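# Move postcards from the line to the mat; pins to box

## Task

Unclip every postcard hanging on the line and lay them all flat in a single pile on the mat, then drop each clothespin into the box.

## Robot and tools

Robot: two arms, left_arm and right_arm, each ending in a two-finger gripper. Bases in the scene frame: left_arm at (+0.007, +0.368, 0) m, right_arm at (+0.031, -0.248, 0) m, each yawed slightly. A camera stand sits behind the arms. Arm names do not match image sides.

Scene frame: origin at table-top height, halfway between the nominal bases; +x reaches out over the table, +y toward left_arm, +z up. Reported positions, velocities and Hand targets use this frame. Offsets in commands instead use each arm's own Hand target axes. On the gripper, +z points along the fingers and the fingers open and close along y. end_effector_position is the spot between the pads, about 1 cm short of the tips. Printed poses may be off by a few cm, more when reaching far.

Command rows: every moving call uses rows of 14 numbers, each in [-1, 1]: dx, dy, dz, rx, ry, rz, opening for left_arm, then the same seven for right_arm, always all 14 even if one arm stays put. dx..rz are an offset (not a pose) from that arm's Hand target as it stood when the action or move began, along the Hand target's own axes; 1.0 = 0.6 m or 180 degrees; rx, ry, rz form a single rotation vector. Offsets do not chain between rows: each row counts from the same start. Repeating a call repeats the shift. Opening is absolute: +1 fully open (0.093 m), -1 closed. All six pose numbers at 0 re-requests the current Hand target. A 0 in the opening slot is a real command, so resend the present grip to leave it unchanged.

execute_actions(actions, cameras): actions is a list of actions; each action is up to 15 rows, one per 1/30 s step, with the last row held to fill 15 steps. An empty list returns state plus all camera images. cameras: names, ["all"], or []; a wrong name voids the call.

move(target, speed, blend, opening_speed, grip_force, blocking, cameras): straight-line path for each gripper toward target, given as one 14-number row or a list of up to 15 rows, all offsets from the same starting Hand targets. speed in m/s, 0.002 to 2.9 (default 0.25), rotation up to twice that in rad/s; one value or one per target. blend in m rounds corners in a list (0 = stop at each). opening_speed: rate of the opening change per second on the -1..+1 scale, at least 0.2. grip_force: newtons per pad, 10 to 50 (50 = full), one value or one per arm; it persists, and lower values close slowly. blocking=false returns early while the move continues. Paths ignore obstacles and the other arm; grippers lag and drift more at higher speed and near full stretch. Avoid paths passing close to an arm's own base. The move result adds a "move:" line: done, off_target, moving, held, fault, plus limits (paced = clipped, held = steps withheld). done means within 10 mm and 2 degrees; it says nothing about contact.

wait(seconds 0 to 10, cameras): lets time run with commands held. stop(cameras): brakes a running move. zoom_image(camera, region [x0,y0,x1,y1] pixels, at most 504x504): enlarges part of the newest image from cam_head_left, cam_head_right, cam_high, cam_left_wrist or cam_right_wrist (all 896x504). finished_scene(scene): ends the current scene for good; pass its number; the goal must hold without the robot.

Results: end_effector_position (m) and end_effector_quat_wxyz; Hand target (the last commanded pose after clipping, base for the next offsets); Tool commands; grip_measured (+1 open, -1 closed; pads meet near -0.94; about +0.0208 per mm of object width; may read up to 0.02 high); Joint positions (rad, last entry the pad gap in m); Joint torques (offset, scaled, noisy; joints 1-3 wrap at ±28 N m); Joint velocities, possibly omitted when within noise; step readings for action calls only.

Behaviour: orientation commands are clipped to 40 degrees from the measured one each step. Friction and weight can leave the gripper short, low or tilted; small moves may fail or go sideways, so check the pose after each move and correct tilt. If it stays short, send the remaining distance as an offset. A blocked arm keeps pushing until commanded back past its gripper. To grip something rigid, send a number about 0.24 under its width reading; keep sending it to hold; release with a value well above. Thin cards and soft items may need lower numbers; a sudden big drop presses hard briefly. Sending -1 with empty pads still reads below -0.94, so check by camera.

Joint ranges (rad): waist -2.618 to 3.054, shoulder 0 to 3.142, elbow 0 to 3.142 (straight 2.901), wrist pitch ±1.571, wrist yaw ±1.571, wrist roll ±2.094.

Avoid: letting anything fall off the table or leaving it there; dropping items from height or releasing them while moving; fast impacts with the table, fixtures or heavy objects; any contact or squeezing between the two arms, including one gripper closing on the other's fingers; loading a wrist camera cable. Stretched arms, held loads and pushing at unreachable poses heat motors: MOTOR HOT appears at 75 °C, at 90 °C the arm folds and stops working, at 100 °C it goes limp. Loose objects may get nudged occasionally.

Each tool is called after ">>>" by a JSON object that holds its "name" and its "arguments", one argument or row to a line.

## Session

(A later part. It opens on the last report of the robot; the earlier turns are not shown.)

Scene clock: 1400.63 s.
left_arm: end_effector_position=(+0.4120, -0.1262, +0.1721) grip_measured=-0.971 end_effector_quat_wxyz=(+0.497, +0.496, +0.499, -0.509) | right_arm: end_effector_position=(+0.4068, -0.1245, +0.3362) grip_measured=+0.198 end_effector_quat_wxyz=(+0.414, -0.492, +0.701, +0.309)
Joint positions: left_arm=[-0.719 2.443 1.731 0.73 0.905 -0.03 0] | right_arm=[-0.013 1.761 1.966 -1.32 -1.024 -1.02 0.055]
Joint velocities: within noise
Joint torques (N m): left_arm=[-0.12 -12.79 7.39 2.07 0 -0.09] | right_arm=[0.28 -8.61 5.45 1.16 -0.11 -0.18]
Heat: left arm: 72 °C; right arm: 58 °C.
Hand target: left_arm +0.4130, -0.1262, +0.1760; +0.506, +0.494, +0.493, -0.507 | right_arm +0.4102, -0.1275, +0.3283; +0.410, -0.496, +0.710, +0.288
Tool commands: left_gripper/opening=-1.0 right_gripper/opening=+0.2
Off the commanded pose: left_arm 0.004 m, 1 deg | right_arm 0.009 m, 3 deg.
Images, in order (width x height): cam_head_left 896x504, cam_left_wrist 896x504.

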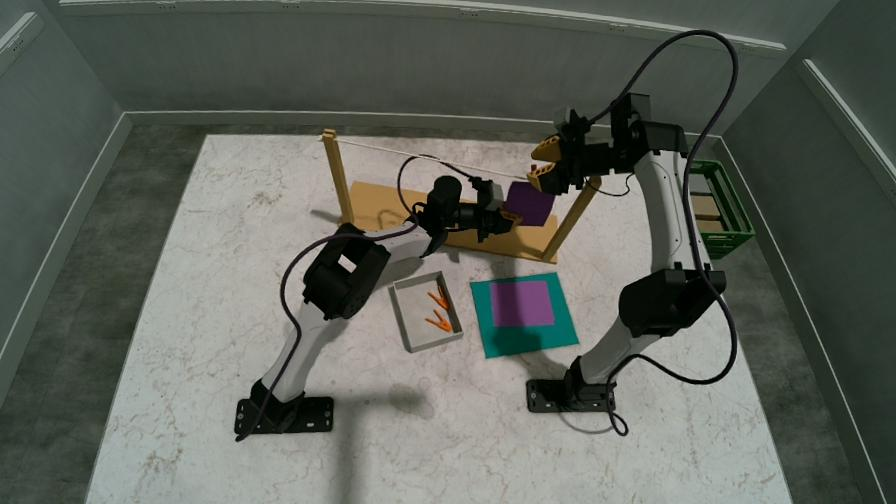

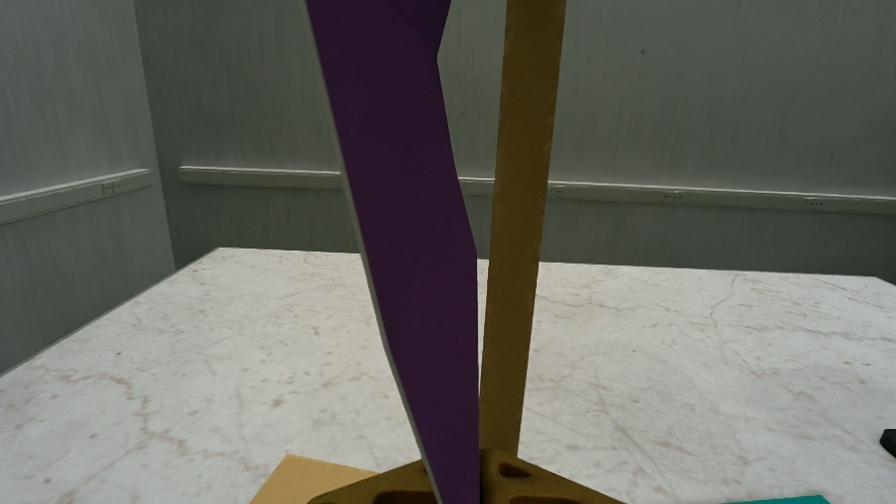

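>>> {"name": "move", "arguments": {
  "target": [0,0,0,0,0,0,-1,-0.04,0.0,-0.03,0,0,0,0.2],
  "speed": 0.12,
  "cameras": ["cam_right_wrist","cam_head_left","cam_head_right","cam_high","cam_left_wrist"]
}}

>>> {"name": "zoom_image", "arguments": {
  "camera": "cam_high",
  "region": [280, 100, 420, 220]
}}

>>> {"name": "zoom_image", "arguments": {
  "camera": "cam_head_left",
  "region": [460, 90, 620, 240]
}}

Scene clock: 1406.97 s.
left_arm: end_effector_position=(+0.4126, -0.1258, +0.1726) grip_measured=-0.971 end_effector_quat_wxyz=(+0.498, +0.495, +0.498, -0.509) | right_arm: end_effector_position=(+0.4047, -0.1275, +0.3602) grip_measured=+0.198 end_effector_quat_wxyz=(+0.413, -0.495, +0.707, +0.292)
Joint positions: left_arm=[-0.718 2.443 1.731 0.733 0.905 -0.03 0] | right_arm=[-0.013 1.802 2.141 -1.44 -0.989 -1.02 0.055]
Joint torques (N m): left_arm=[-0.2 -12.82 7.41 2.03 0 -0.09] | right_arm=[-0.47 -6.28 8.99 0.85 -0.47 -0.29]
Heat: left arm: 72 °C; right arm: 58 °C.
Hand target: left_arm +0.4131, -0.1262, +0.1760; +0.506, +0.494, +0.493, -0.507 | right_arm +0.4090, -0.1309, +0.3581; +0.410, -0.496, +0.709, +0.287
Off the commanded pose: left_arm 0.003 m, 1 deg | right_arm 0.006 m, 1 deg.
move: done

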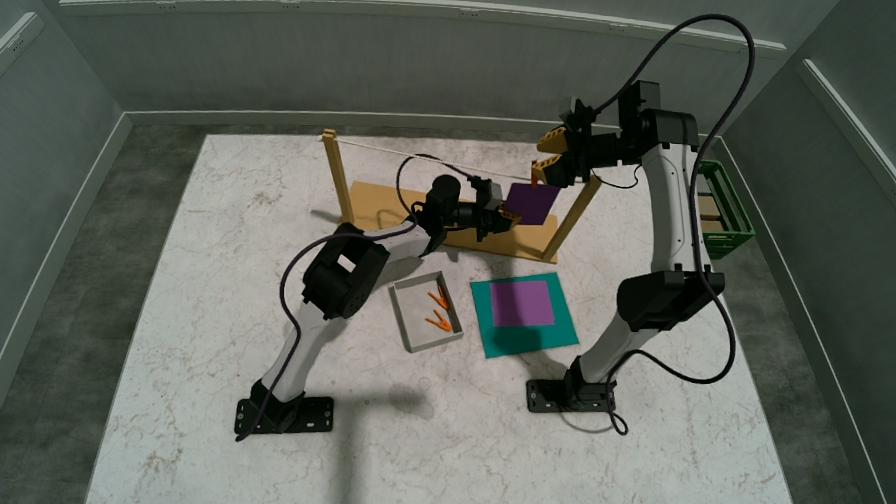

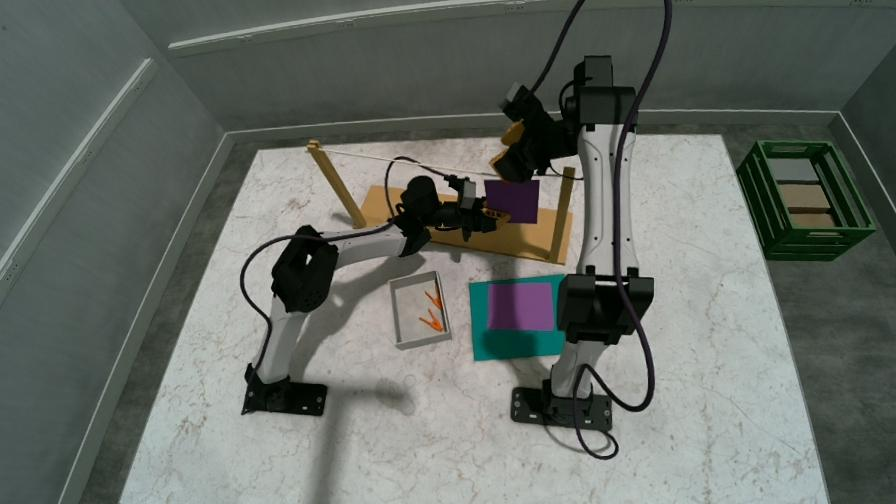

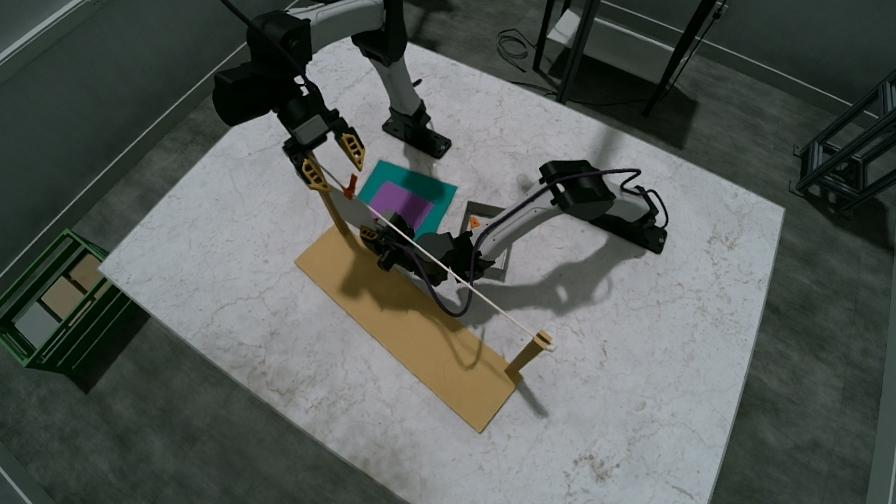

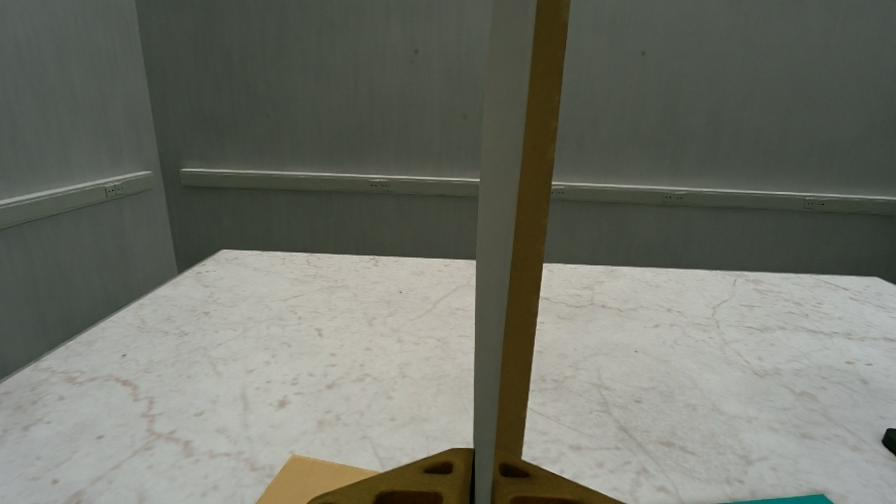

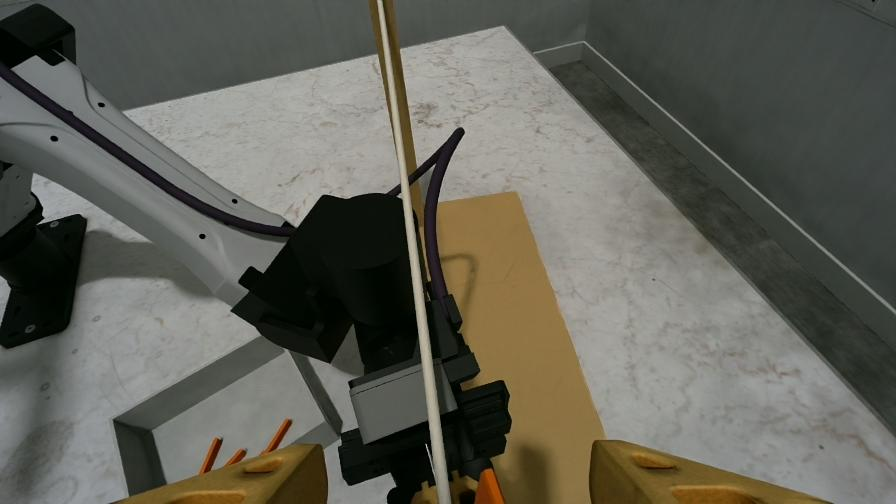

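Scaled by 3.600 from the camera's 896x504 image, which has a finer 1280x720 frame.

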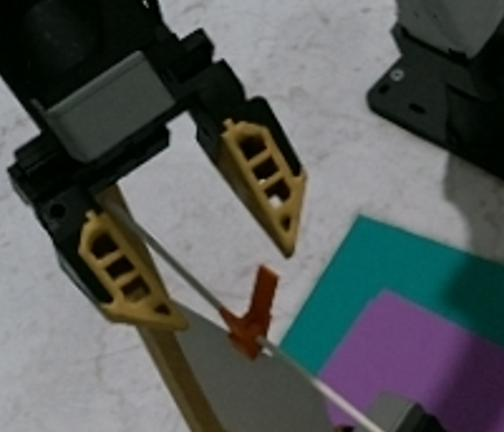

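Scaled by 3.150 from the camera's 896x504 image, which has a finer 1280x720 frame.

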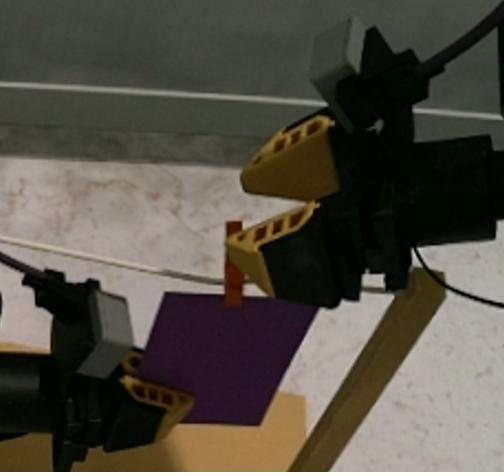

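>>> {"name": "zoom_image", "arguments": {
  "camera": "cam_head_left",
  "region": [515, 130, 585, 200]
}}

>>> {"name": "zoom_image", "arguments": {
  "camera": "cam_head_right",
  "region": [475, 110, 545, 190]
}}

>>> {"name": "zoom_image", "arguments": {
  "camera": "cam_high",
  "region": [320, 130, 390, 200]
}}

Scaled by 7.200 from the camera's 896x504 image, which has a finer 1280x720 frame.

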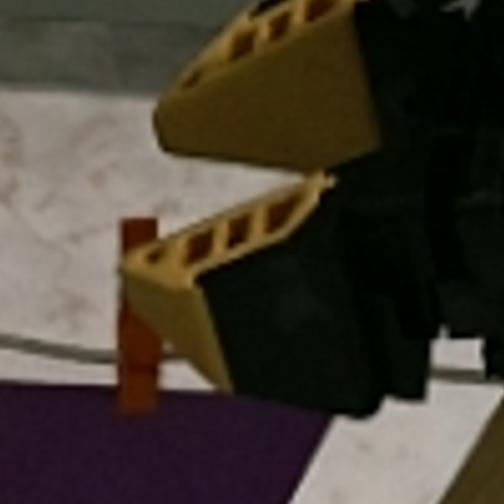

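Scaled by 6.300 from the camera's 896x504 image, which has a finer 1280x720 frame.

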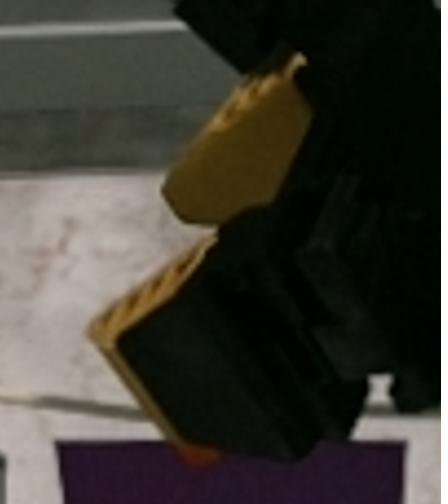

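Scaled by 7.200 from the camera's 896x504 image, which has a finer 1280x720 frame.

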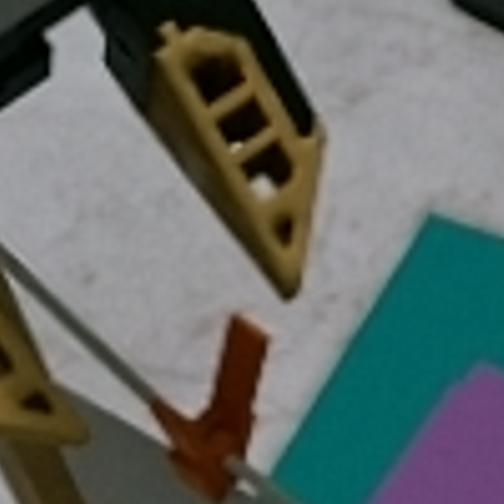

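>>> {"name": "move", "arguments": {
  "target": [0,0,0,0,0,0,-1,0.0023,0.0125,-0.004,0.0,0,0.0,0.4],
  "speed": 0.12,
  "cameras": ["cam_right_wrist","cam_high"]
}}

>>> {"name": "zoom_image", "arguments": {
  "camera": "cam_high",
  "region": [290, 120, 390, 210]
}}

Scene clock: 1428.00 s.
left_arm: end_effector_position=(+0.4126, -0.1258, +0.1726) grip_measured=-0.971 end_effector_quat_wxyz=(+0.498, +0.495, +0.498, -0.509) | right_arm: end_effector_position=(+0.4045, -0.1275, +0.3574) grip_measured=+0.398 end_effector_quat_wxyz=(+0.409, -0.494, +0.709, +0.294)
Joint positions: left_arm=[-0.718 2.443 1.731 0.733 0.905 -0.03 0] | right_arm=[-0.013 1.802 2.131 -1.441 -0.989 -1.02 0.064]
Joint torques (N m): left_arm=[-0.21 -12.83 7.43 2.04 0 -0.08] | right_arm=[-0.59 -9.26 6.04 0.87 -0.47 -0.31]
Heat: left arm: 73 °C; right arm: 61 °C.
Hand target: left_arm +0.4131, -0.1262, +0.1760; +0.506, +0.494, +0.493, -0.507 | right_arm +0.4009, -0.1310, +0.3581; +0.410, -0.496, +0.710, +0.287
Off the commanded pose: left_arm 0.003 m, 1 deg | right_arm 0.005 m, 1 deg.
move: done
Images, in order (width x height): cam_high 896x504, cam_right_wrist 896x504.

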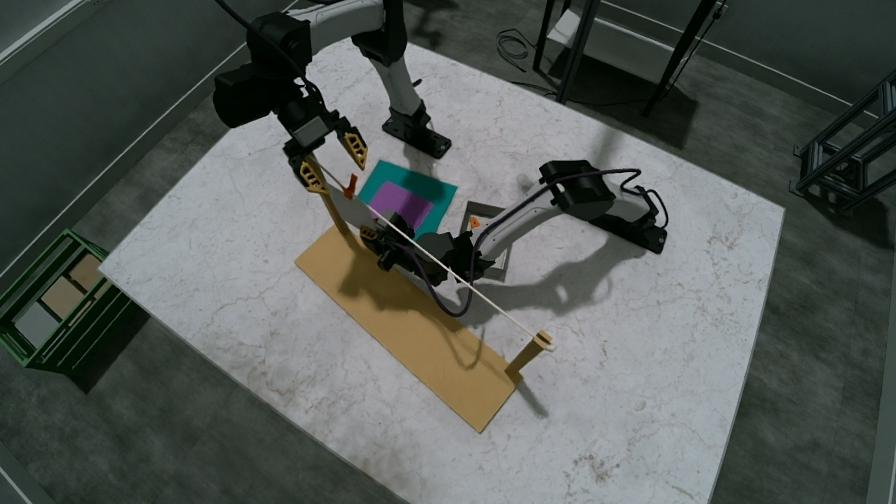

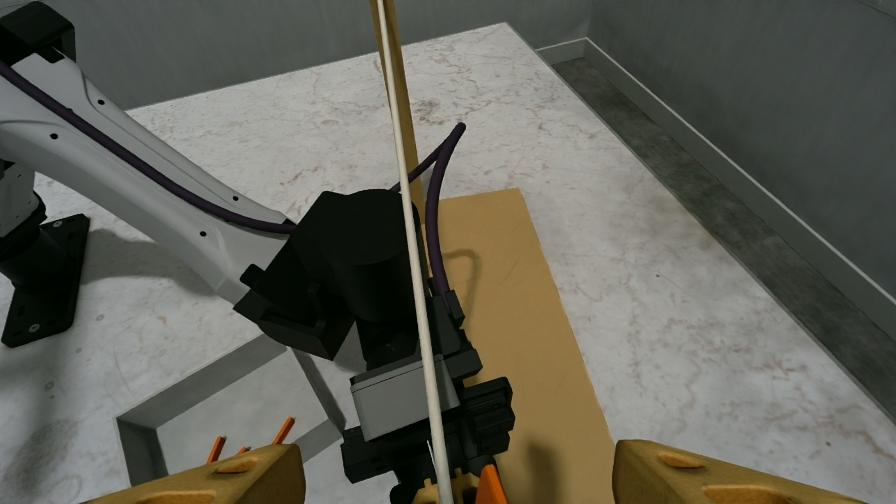

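Scaled by 5.040 from the camera's 896x504 image, which has a finer 1280x720 frame.

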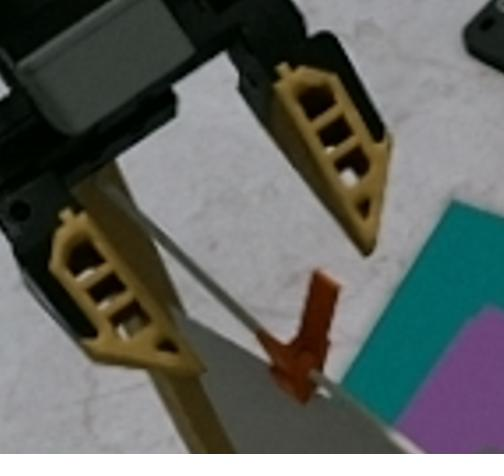

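>>> {"name": "move", "arguments": {
  "target": [0,0,0,0,0,0,-1,0.0318,0.0078,0.015,0.0,0,0.0,0.4],
  "speed": 0.12,
  "cameras": ["cam_right_wrist","cam_high","cam_head_left"]
}}

>>> {"name": "zoom_image", "arguments": {
  "camera": "cam_high",
  "region": [290, 120, 390, 210]
}}

>>> {"name": "zoom_image", "arguments": {
  "camera": "cam_head_left",
  "region": [500, 120, 600, 210]
}}

Scene clock: 1431.83 s.
left_arm: end_effector_position=(+0.4126, -0.1258, +0.1726) grip_measured=-0.971 end_effector_quat_wxyz=(+0.498, +0.495, +0.498, -0.509) | right_arm: end_effector_position=(+0.3997, -0.1281, +0.3303) grip_measured=+0.398 end_effector_quat_wxyz=(+0.398, -0.490, +0.715, +0.301)
Joint positions: left_arm=[-0.718 2.443 1.731 0.733 0.905 -0.03 0] | right_arm=[-0.015 1.744 1.95 -1.353 -0.987 -1.029 0.064]
Joint torques (N m): left_arm=[-0.23 -12.79 7.39 2.04 -0.01 -0.09] | right_arm=[-0.53 -10.33 6.32 0.99 -0.51 -0.26]
Heat: left arm: 73 °C; right arm: 61 °C.
Hand target: left_arm +0.4131, -0.1262, +0.1760; +0.506, +0.494, +0.493, -0.507 | right_arm +0.3960, -0.1310, +0.3372; +0.410, -0.496, +0.709, +0.287
Off the commanded pose: left_arm 0.003 m, 1 deg | right_arm 0.008 m, 2 deg.
move: done
Images, in order (width x height): cam_head_left 896x504, cam_high 896x504, cam_right_wrist 896x504.

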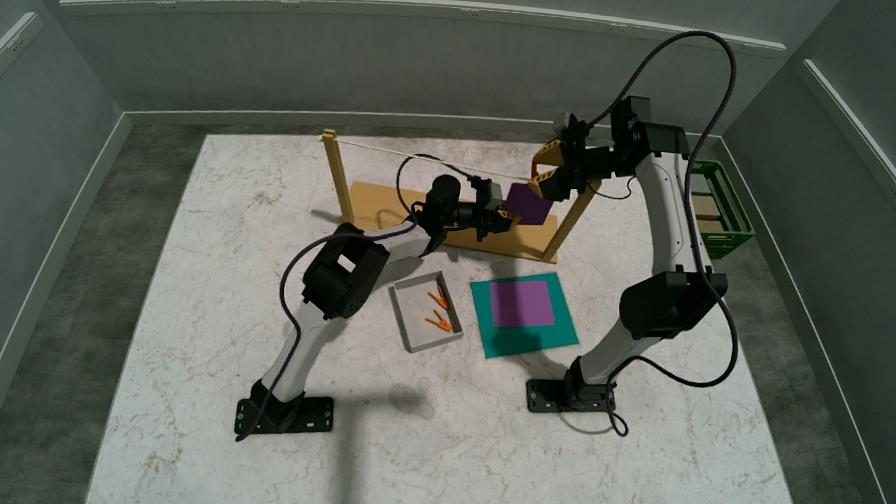

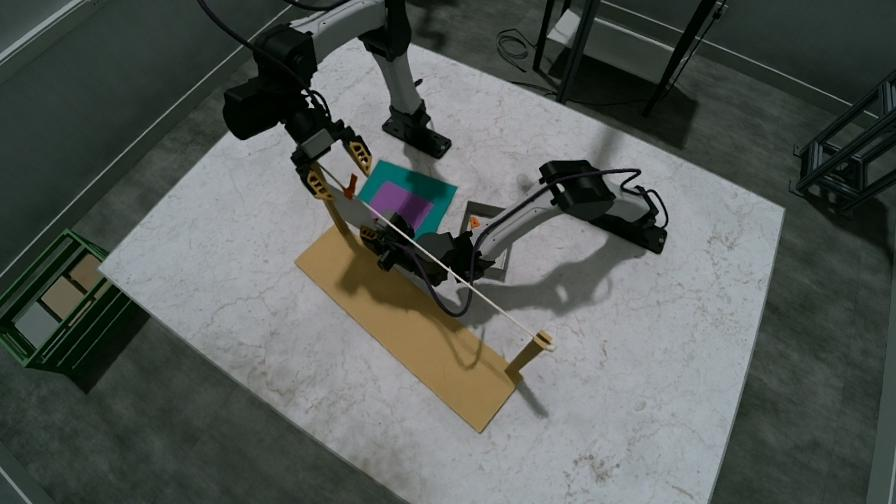

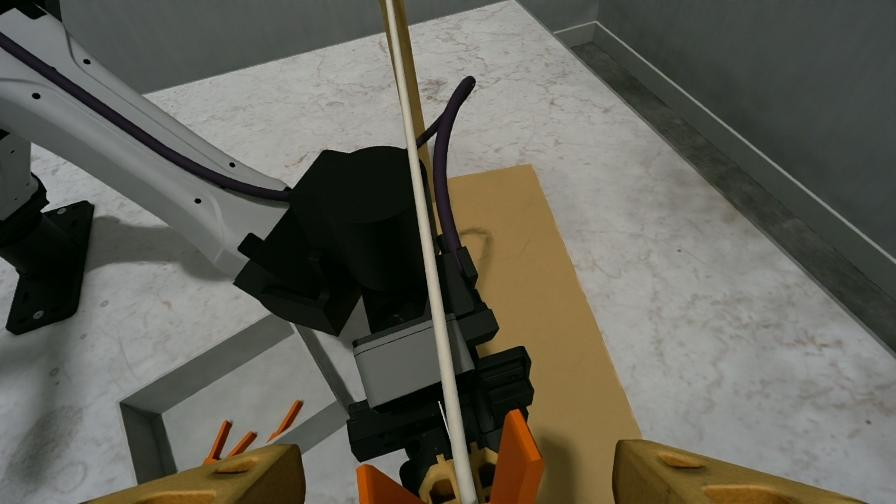

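Scaled by 5.040 from the camera's 896x504 image, which has a finer 1280x720 frame.

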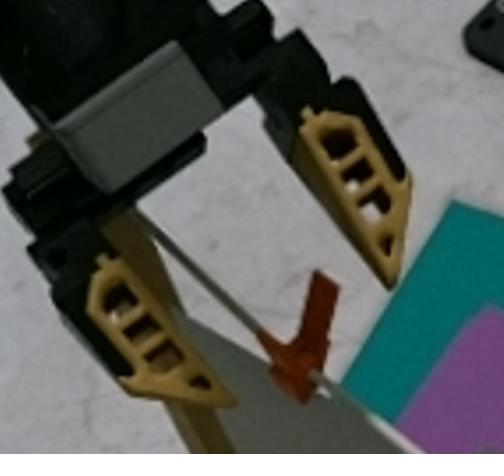

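Scaled by 5.040 from the camera's 896x504 image, which has a finer 1280x720 frame.

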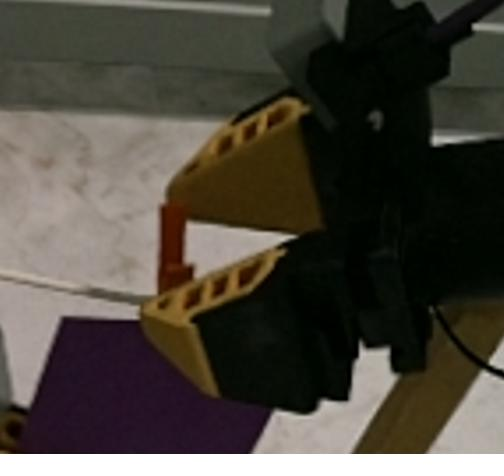

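>>> {"name": "move", "arguments": {
  "target": [
    [0,0,0,0,0,0,-1,0,0,0,0,0,0,0.4],
    [0,0,0,0,0,0,-1,0,0,0,0,0,0,-0.4]
  ],
  "opening_speed": 0.5,
  "cameras": ["cam_right_wrist","cam_high","cam_left_wrist"]
}}

>>> {"name": "zoom_image", "arguments": {
  "camera": "cam_high",
  "region": [290, 120, 390, 210]
}}

Scene clock: 1436.13 s.
left_arm: end_effector_position=(+0.4126, -0.1258, +0.1726) grip_measured=-0.971 end_effector_quat_wxyz=(+0.498, +0.495, +0.498, -0.509) | right_arm: end_effector_position=(+0.4001, -0.1281, +0.3305) grip_measured=-0.394 end_effector_quat_wxyz=(+0.399, -0.490, +0.714, +0.300)
Joint positions: left_arm=[-0.718 2.443 1.731 0.733 0.905 -0.03 0] | right_arm=[-0.015 1.744 1.95 -1.35 -0.987 -1.029 0.026]
Joint torques (N m): left_arm=[-0.21 -12.85 7.42 2.04 0 -0.09] | right_arm=[-0.51 -10.3 6.32 0.98 -0.5 -0.26]
Heat: left arm: 73 °C; right arm: 61 °C.
Hand target: left_arm +0.4131, -0.1262, +0.1760; +0.506, +0.494, +0.493, -0.507 | right_arm +0.3960, -0.1310, +0.3372; +0.410, -0.496, +0.709, +0.287
Off the commanded pose: left_arm 0.003 m, 1 deg | right_arm 0.008 m, 2 deg.
move: done
Images, in order (width x height): cam_high 896x504, cam_left_wrist 896x504, cam_right_wrist 896x504.

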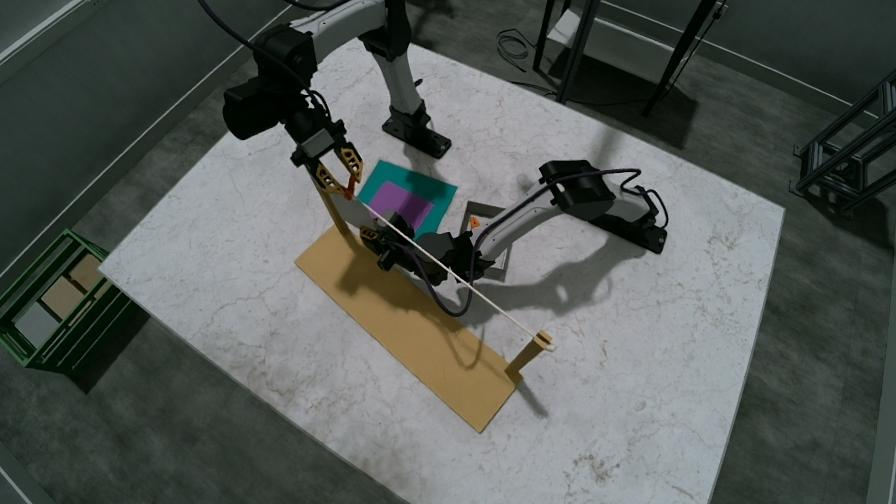

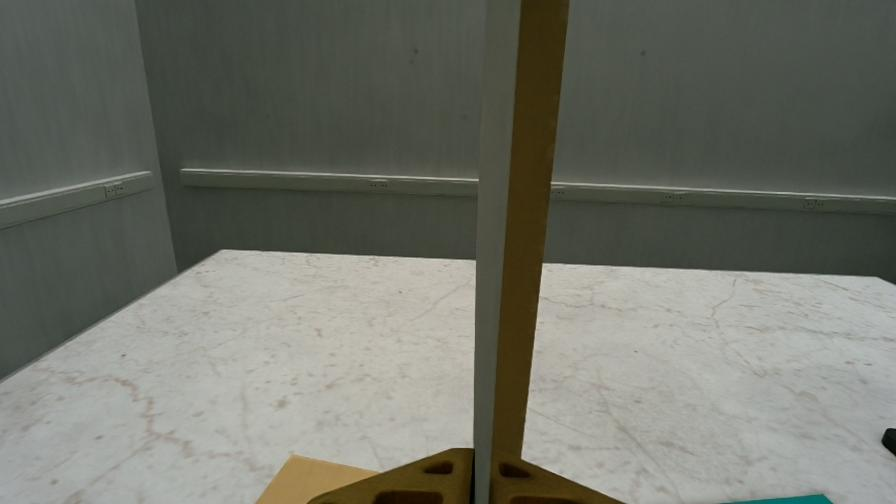

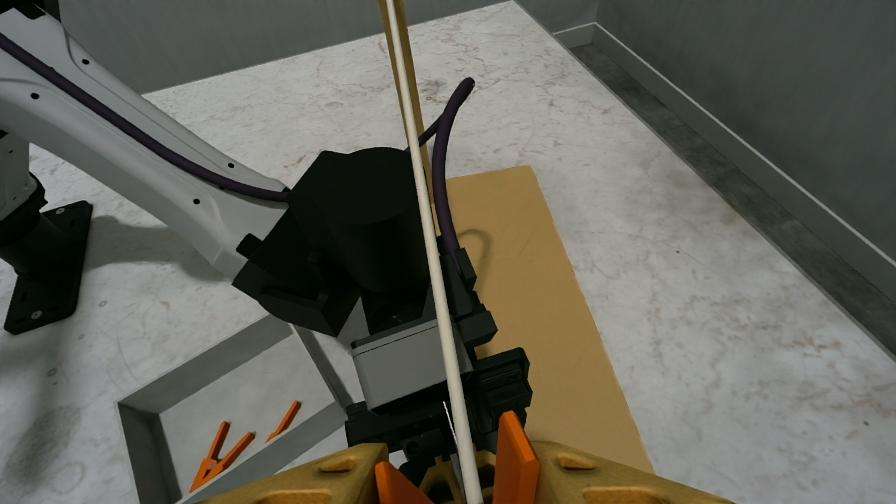

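Scaled by 5.040 from the camera's 896x504 image, which has a finer 1280x720 frame.

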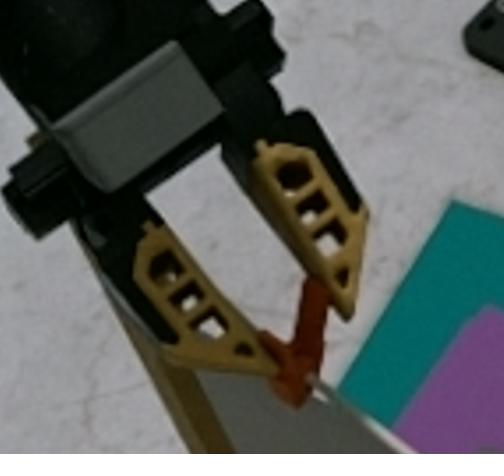

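>>> {"name": "move", "arguments": {
  "target": [
    [0,0,0,0,0,0,-1,0,0,0,0,0,0,-0.4],
    [0,0,0,0,0,0,-1,0,0,0,0,0,0,-1]
  ],
  "opening_speed": 0.4,
  "cameras": ["cam_right_wrist","cam_high","cam_left_wrist"]
}}

>>> {"name": "zoom_image", "arguments": {
  "camera": "cam_high",
  "region": [290, 120, 390, 210]
}}

Scene clock: 1439.97 s.
left_arm: end_effector_position=(+0.4126, -0.1258, +0.1726) grip_measured=-0.971 end_effector_quat_wxyz=(+0.498, +0.495, +0.498, -0.509) | right_arm: end_effector_position=(+0.4009, -0.1282, +0.3308) grip_measured=-0.720 end_effector_quat_wxyz=(+0.401, -0.491, +0.713, +0.299)
Joint positions: left_arm=[-0.718 2.443 1.731 0.733 0.905 -0.03 0] | right_arm=[-0.015 1.744 1.95 -1.345 -0.987 -1.029 0.011]
Joint torques (N m): left_arm=[-0.24 -12.82 7.39 2.04 0 -0.09] | right_arm=[-0.53 -10.35 6.28 0.96 -0.51 -0.25]
Heat: left arm: 73 °C; right arm: 60 °C.
Hand target: left_arm +0.4131, -0.1262, +0.1760; +0.506, +0.494, +0.493, -0.507 | right_arm +0.3960, -0.1310, +0.3372; +0.410, -0.496, +0.709, +0.287
Off the commanded pose: left_arm 0.003 m, 1 deg | right_arm 0.009 m, 2 deg.
move: done
Images, in order (width x height): cam_high 896x504, cam_left_wrist 896x504, cam_right_wrist 896x504.

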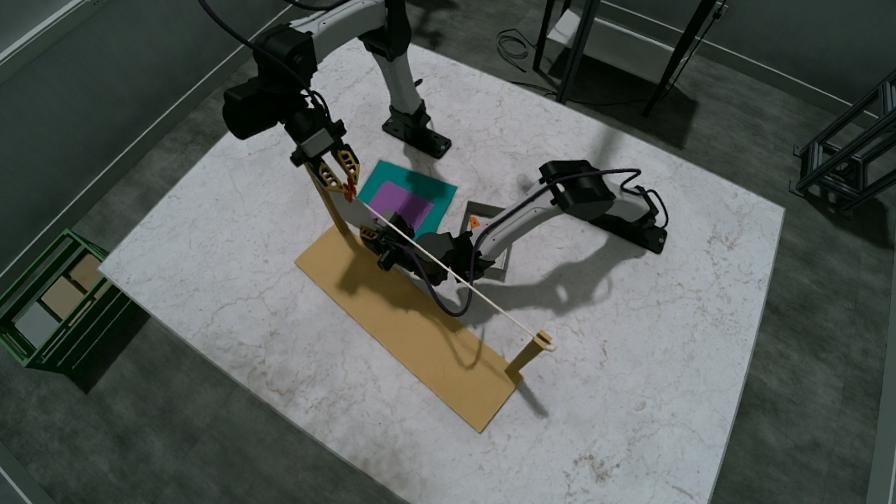

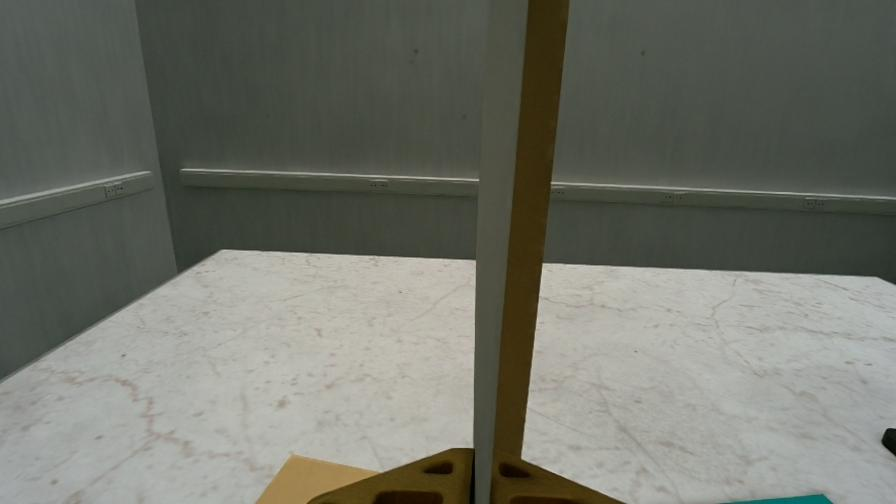

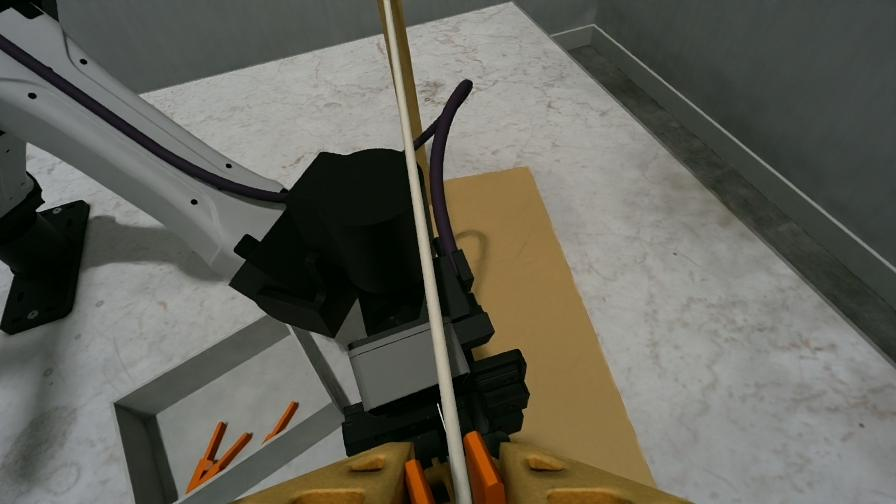

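Scaled by 5.040 from the camera's 896x504 image, which has a finer 1280x720 frame.

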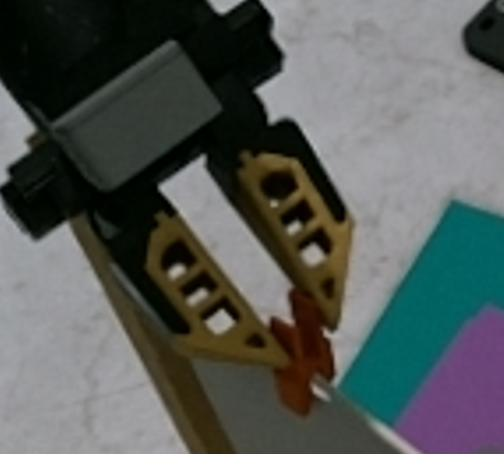

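>>> {"name": "move", "arguments": {
  "target": [0,0,0,0,0,0,-1,-0.08,-0.005,-0.0445,0,0,0,-1],
  "speed": 0.05,
  "cameras": ["cam_right_wrist","cam_high","cam_left_wrist","cam_head_left"]
}}

>>> {"name": "zoom_image", "arguments": {
  "camera": "cam_high",
  "region": [290, 120, 390, 210]
}}

Scene clock: 1444.03 s.
left_arm: end_effector_position=(+0.4126, -0.1258, +0.1726) grip_measured=-0.971 end_effector_quat_wxyz=(+0.498, +0.495, +0.498, -0.509) | right_arm: end_effector_position=(+0.3946, -0.1279, +0.3952) grip_measured=-0.734 end_effector_quat_wxyz=(+0.429, -0.496, +0.701, +0.279)
Joint positions: left_arm=[-0.718 2.443 1.731 0.733 0.905 -0.03 0] | right_arm=[-0.015 1.827 2.329 -1.547 -0.987 -1.001 0.01]
Joint torques (N m): left_arm=[-0.23 -12.79 7.45 2.04 0 -0.09] | right_arm=[-0.58 -5.89 7.92 0.89 -0.51 -0.07]
Heat: left arm: 74 °C; right arm: 60 °C.
Hand target: left_arm +0.4131, -0.1262, +0.1760; +0.506, +0.494, +0.493, -0.507 | right_arm +0.3990, -0.1313, +0.3921; +0.410, -0.496, +0.709, +0.287
Off the commanded pose: left_arm 0.003 m, 1 deg | right_arm 0.006 m, 2 deg.
joint sent to its limit (right arm) — joint 4 (wrist pitch), lower limit. The joint targets still meet the commanded pose.
move: done
Images, in order (width x height): cam_head_left 896x504, cam_high 896x504, cam_left_wrist 896x504, cam_right_wrist 896x504.

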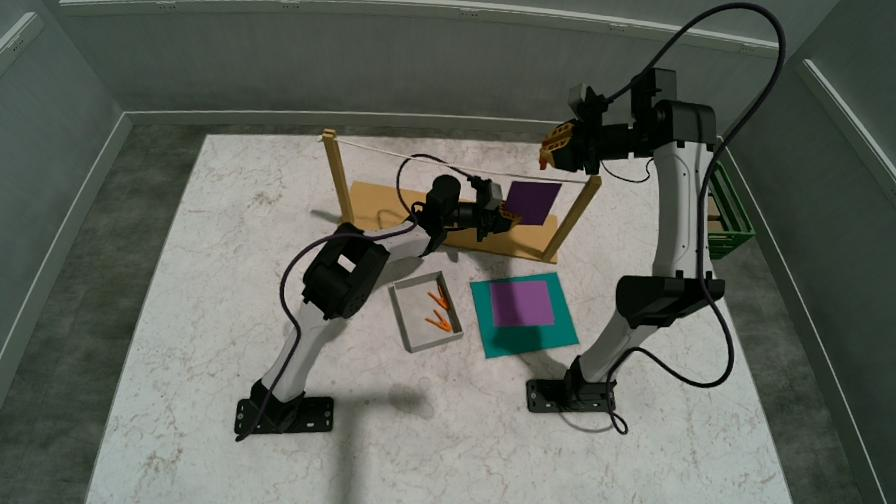

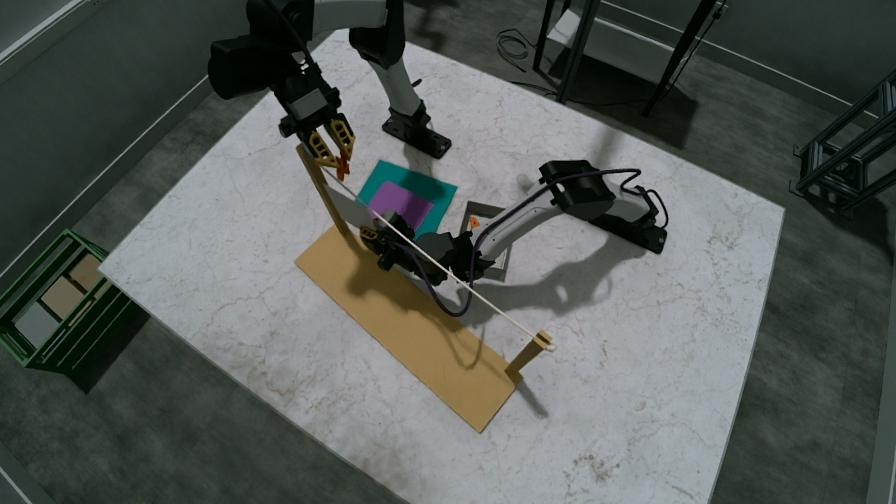

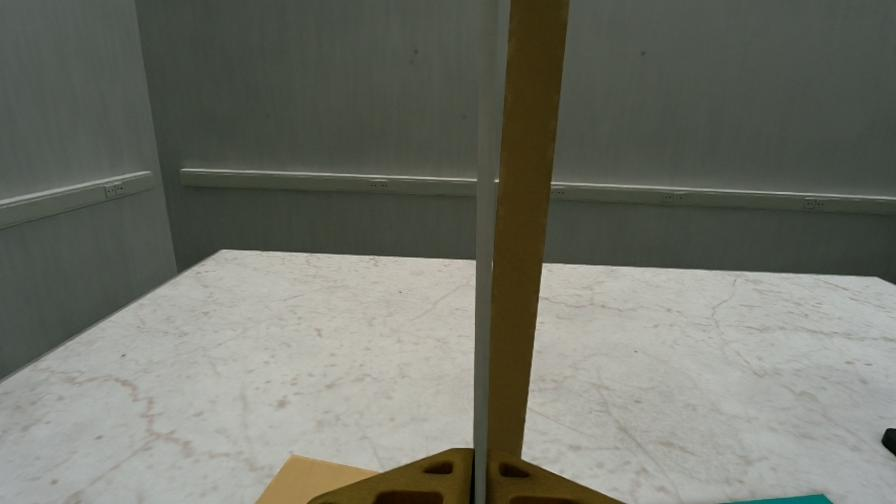

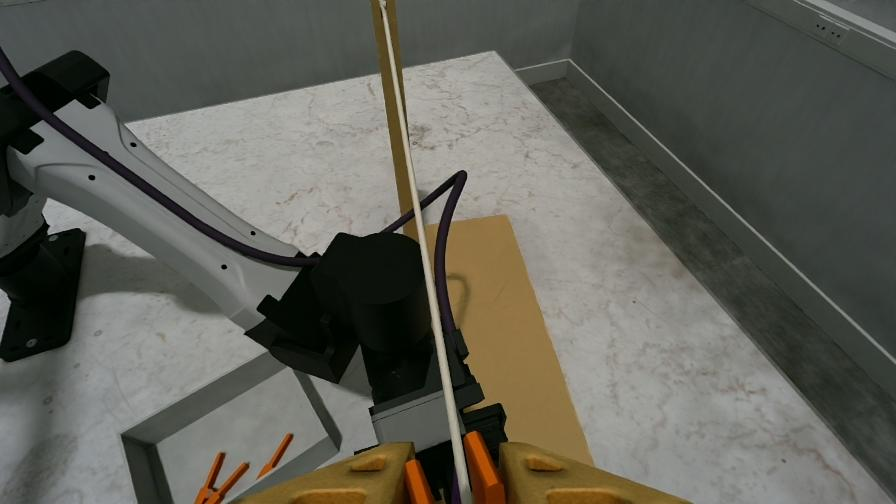

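Scaled by 5.040 from the camera's 896x504 image, which has a finer 1280x720 frame.

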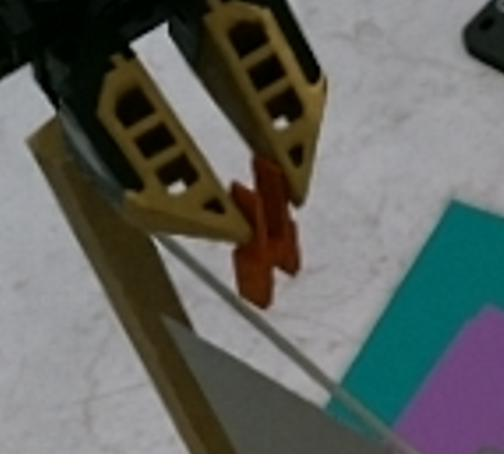

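>>> {"name": "move", "arguments": {
  "target": [
    [0.075,0,0,0,0,0,-1,-0.03,0.0256,-0.0484,0,0,0,-1],
    [0.075,-0.16,0,0,0,0,-1,-0.03,0.0256,-0.0484,0,0,0,-1]
  ],
  "speed": 0.15,
  "cameras": ["cam_right_wrist","cam_head_right","cam_head_left","cam_left_wrist"]
}}

Scene clock: 1449.47 s.
left_arm: end_effector_position=(+0.3140, -0.1285, +0.1076) grip_measured=-0.971 end_effector_quat_wxyz=(+0.480, +0.498, +0.509, -0.513) | right_arm: end_effector_position=(+0.3877, -0.1405, +0.4104) grip_measured=-0.734 end_effector_quat_wxyz=(+0.443, -0.470, +0.712, +0.276)
Joint positions: left_arm=[-0.856 2.365 1.29 1.056 0.78 -0.03 0] | right_arm=[-0.056 1.791 2.336 -1.548 -1.001 -0.95 0.01]
Joint torques (N m): left_arm=[0.03 -14.31 5.85 2.18 -0.06 -0.01] | right_arm=[-0.49 -9.01 7.65 0.96 -0.61 -0.07]
Heat: left arm: 74 °C; right arm: 60 °C.
Hand target: left_arm +0.3169, -0.1273, +0.1309; +0.506, +0.494, +0.493, -0.507 | right_arm +0.3791, -0.1413, +0.4222; +0.410, -0.496, +0.710, +0.287
Off the commanded pose: left_arm 0.024 m, 4 deg | right_arm 0.015 m, 5 deg.
joint sent to its limit (right arm) — joint 4 (wrist pitch), lower limit. The joint targets are off in orientation, not in position.
move: off_target (left_arm, right_arm)
Images, in order (width x height): cam_head_left 896x504, cam_head_right 896x504, cam_left_wrist 896x504, cam_right_wrist 896x504.

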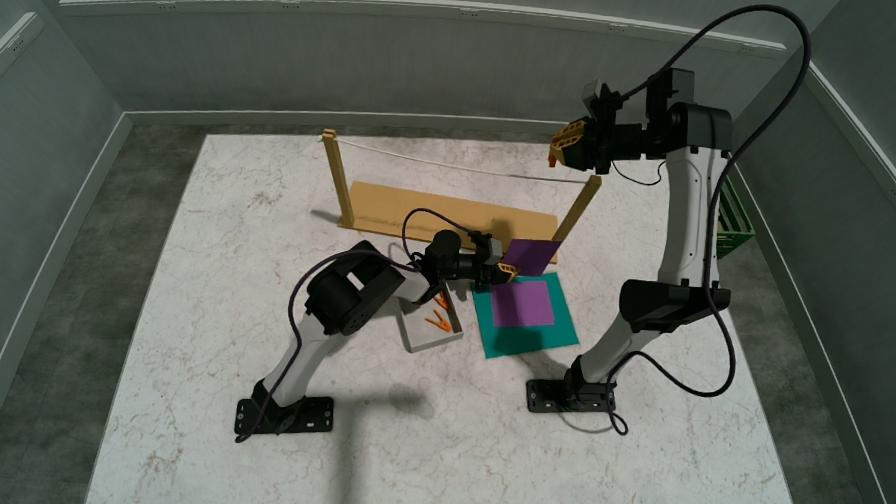

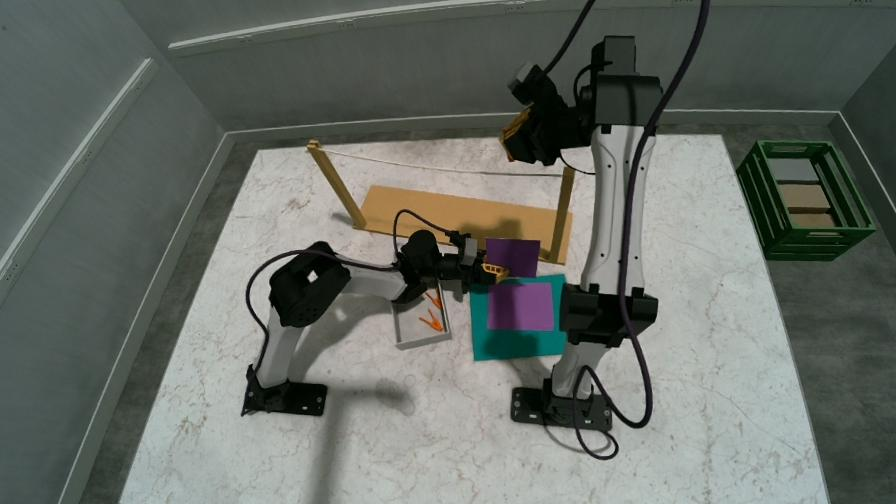

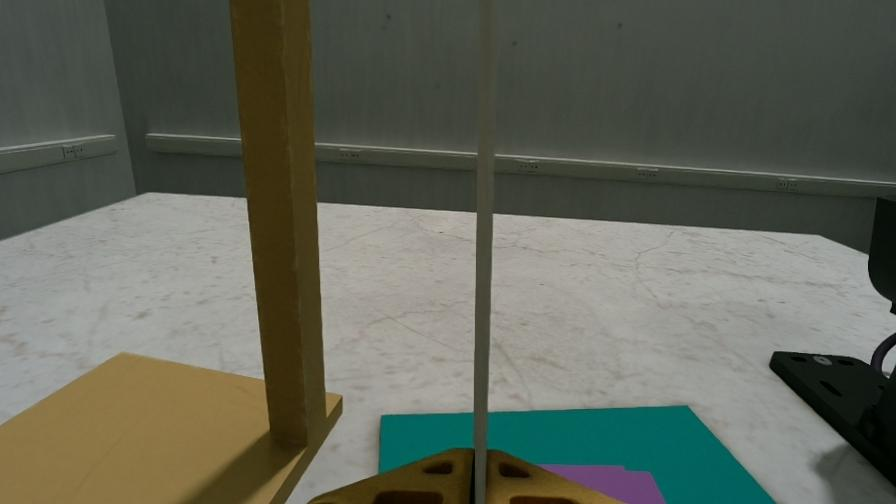

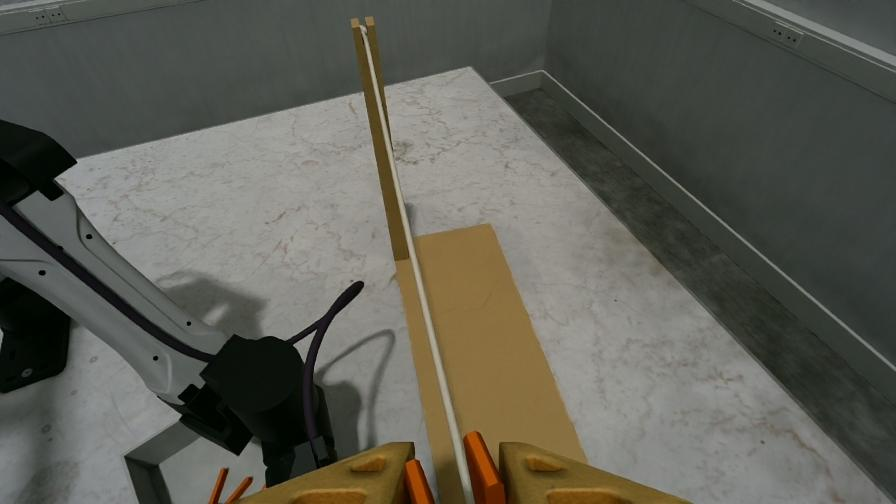

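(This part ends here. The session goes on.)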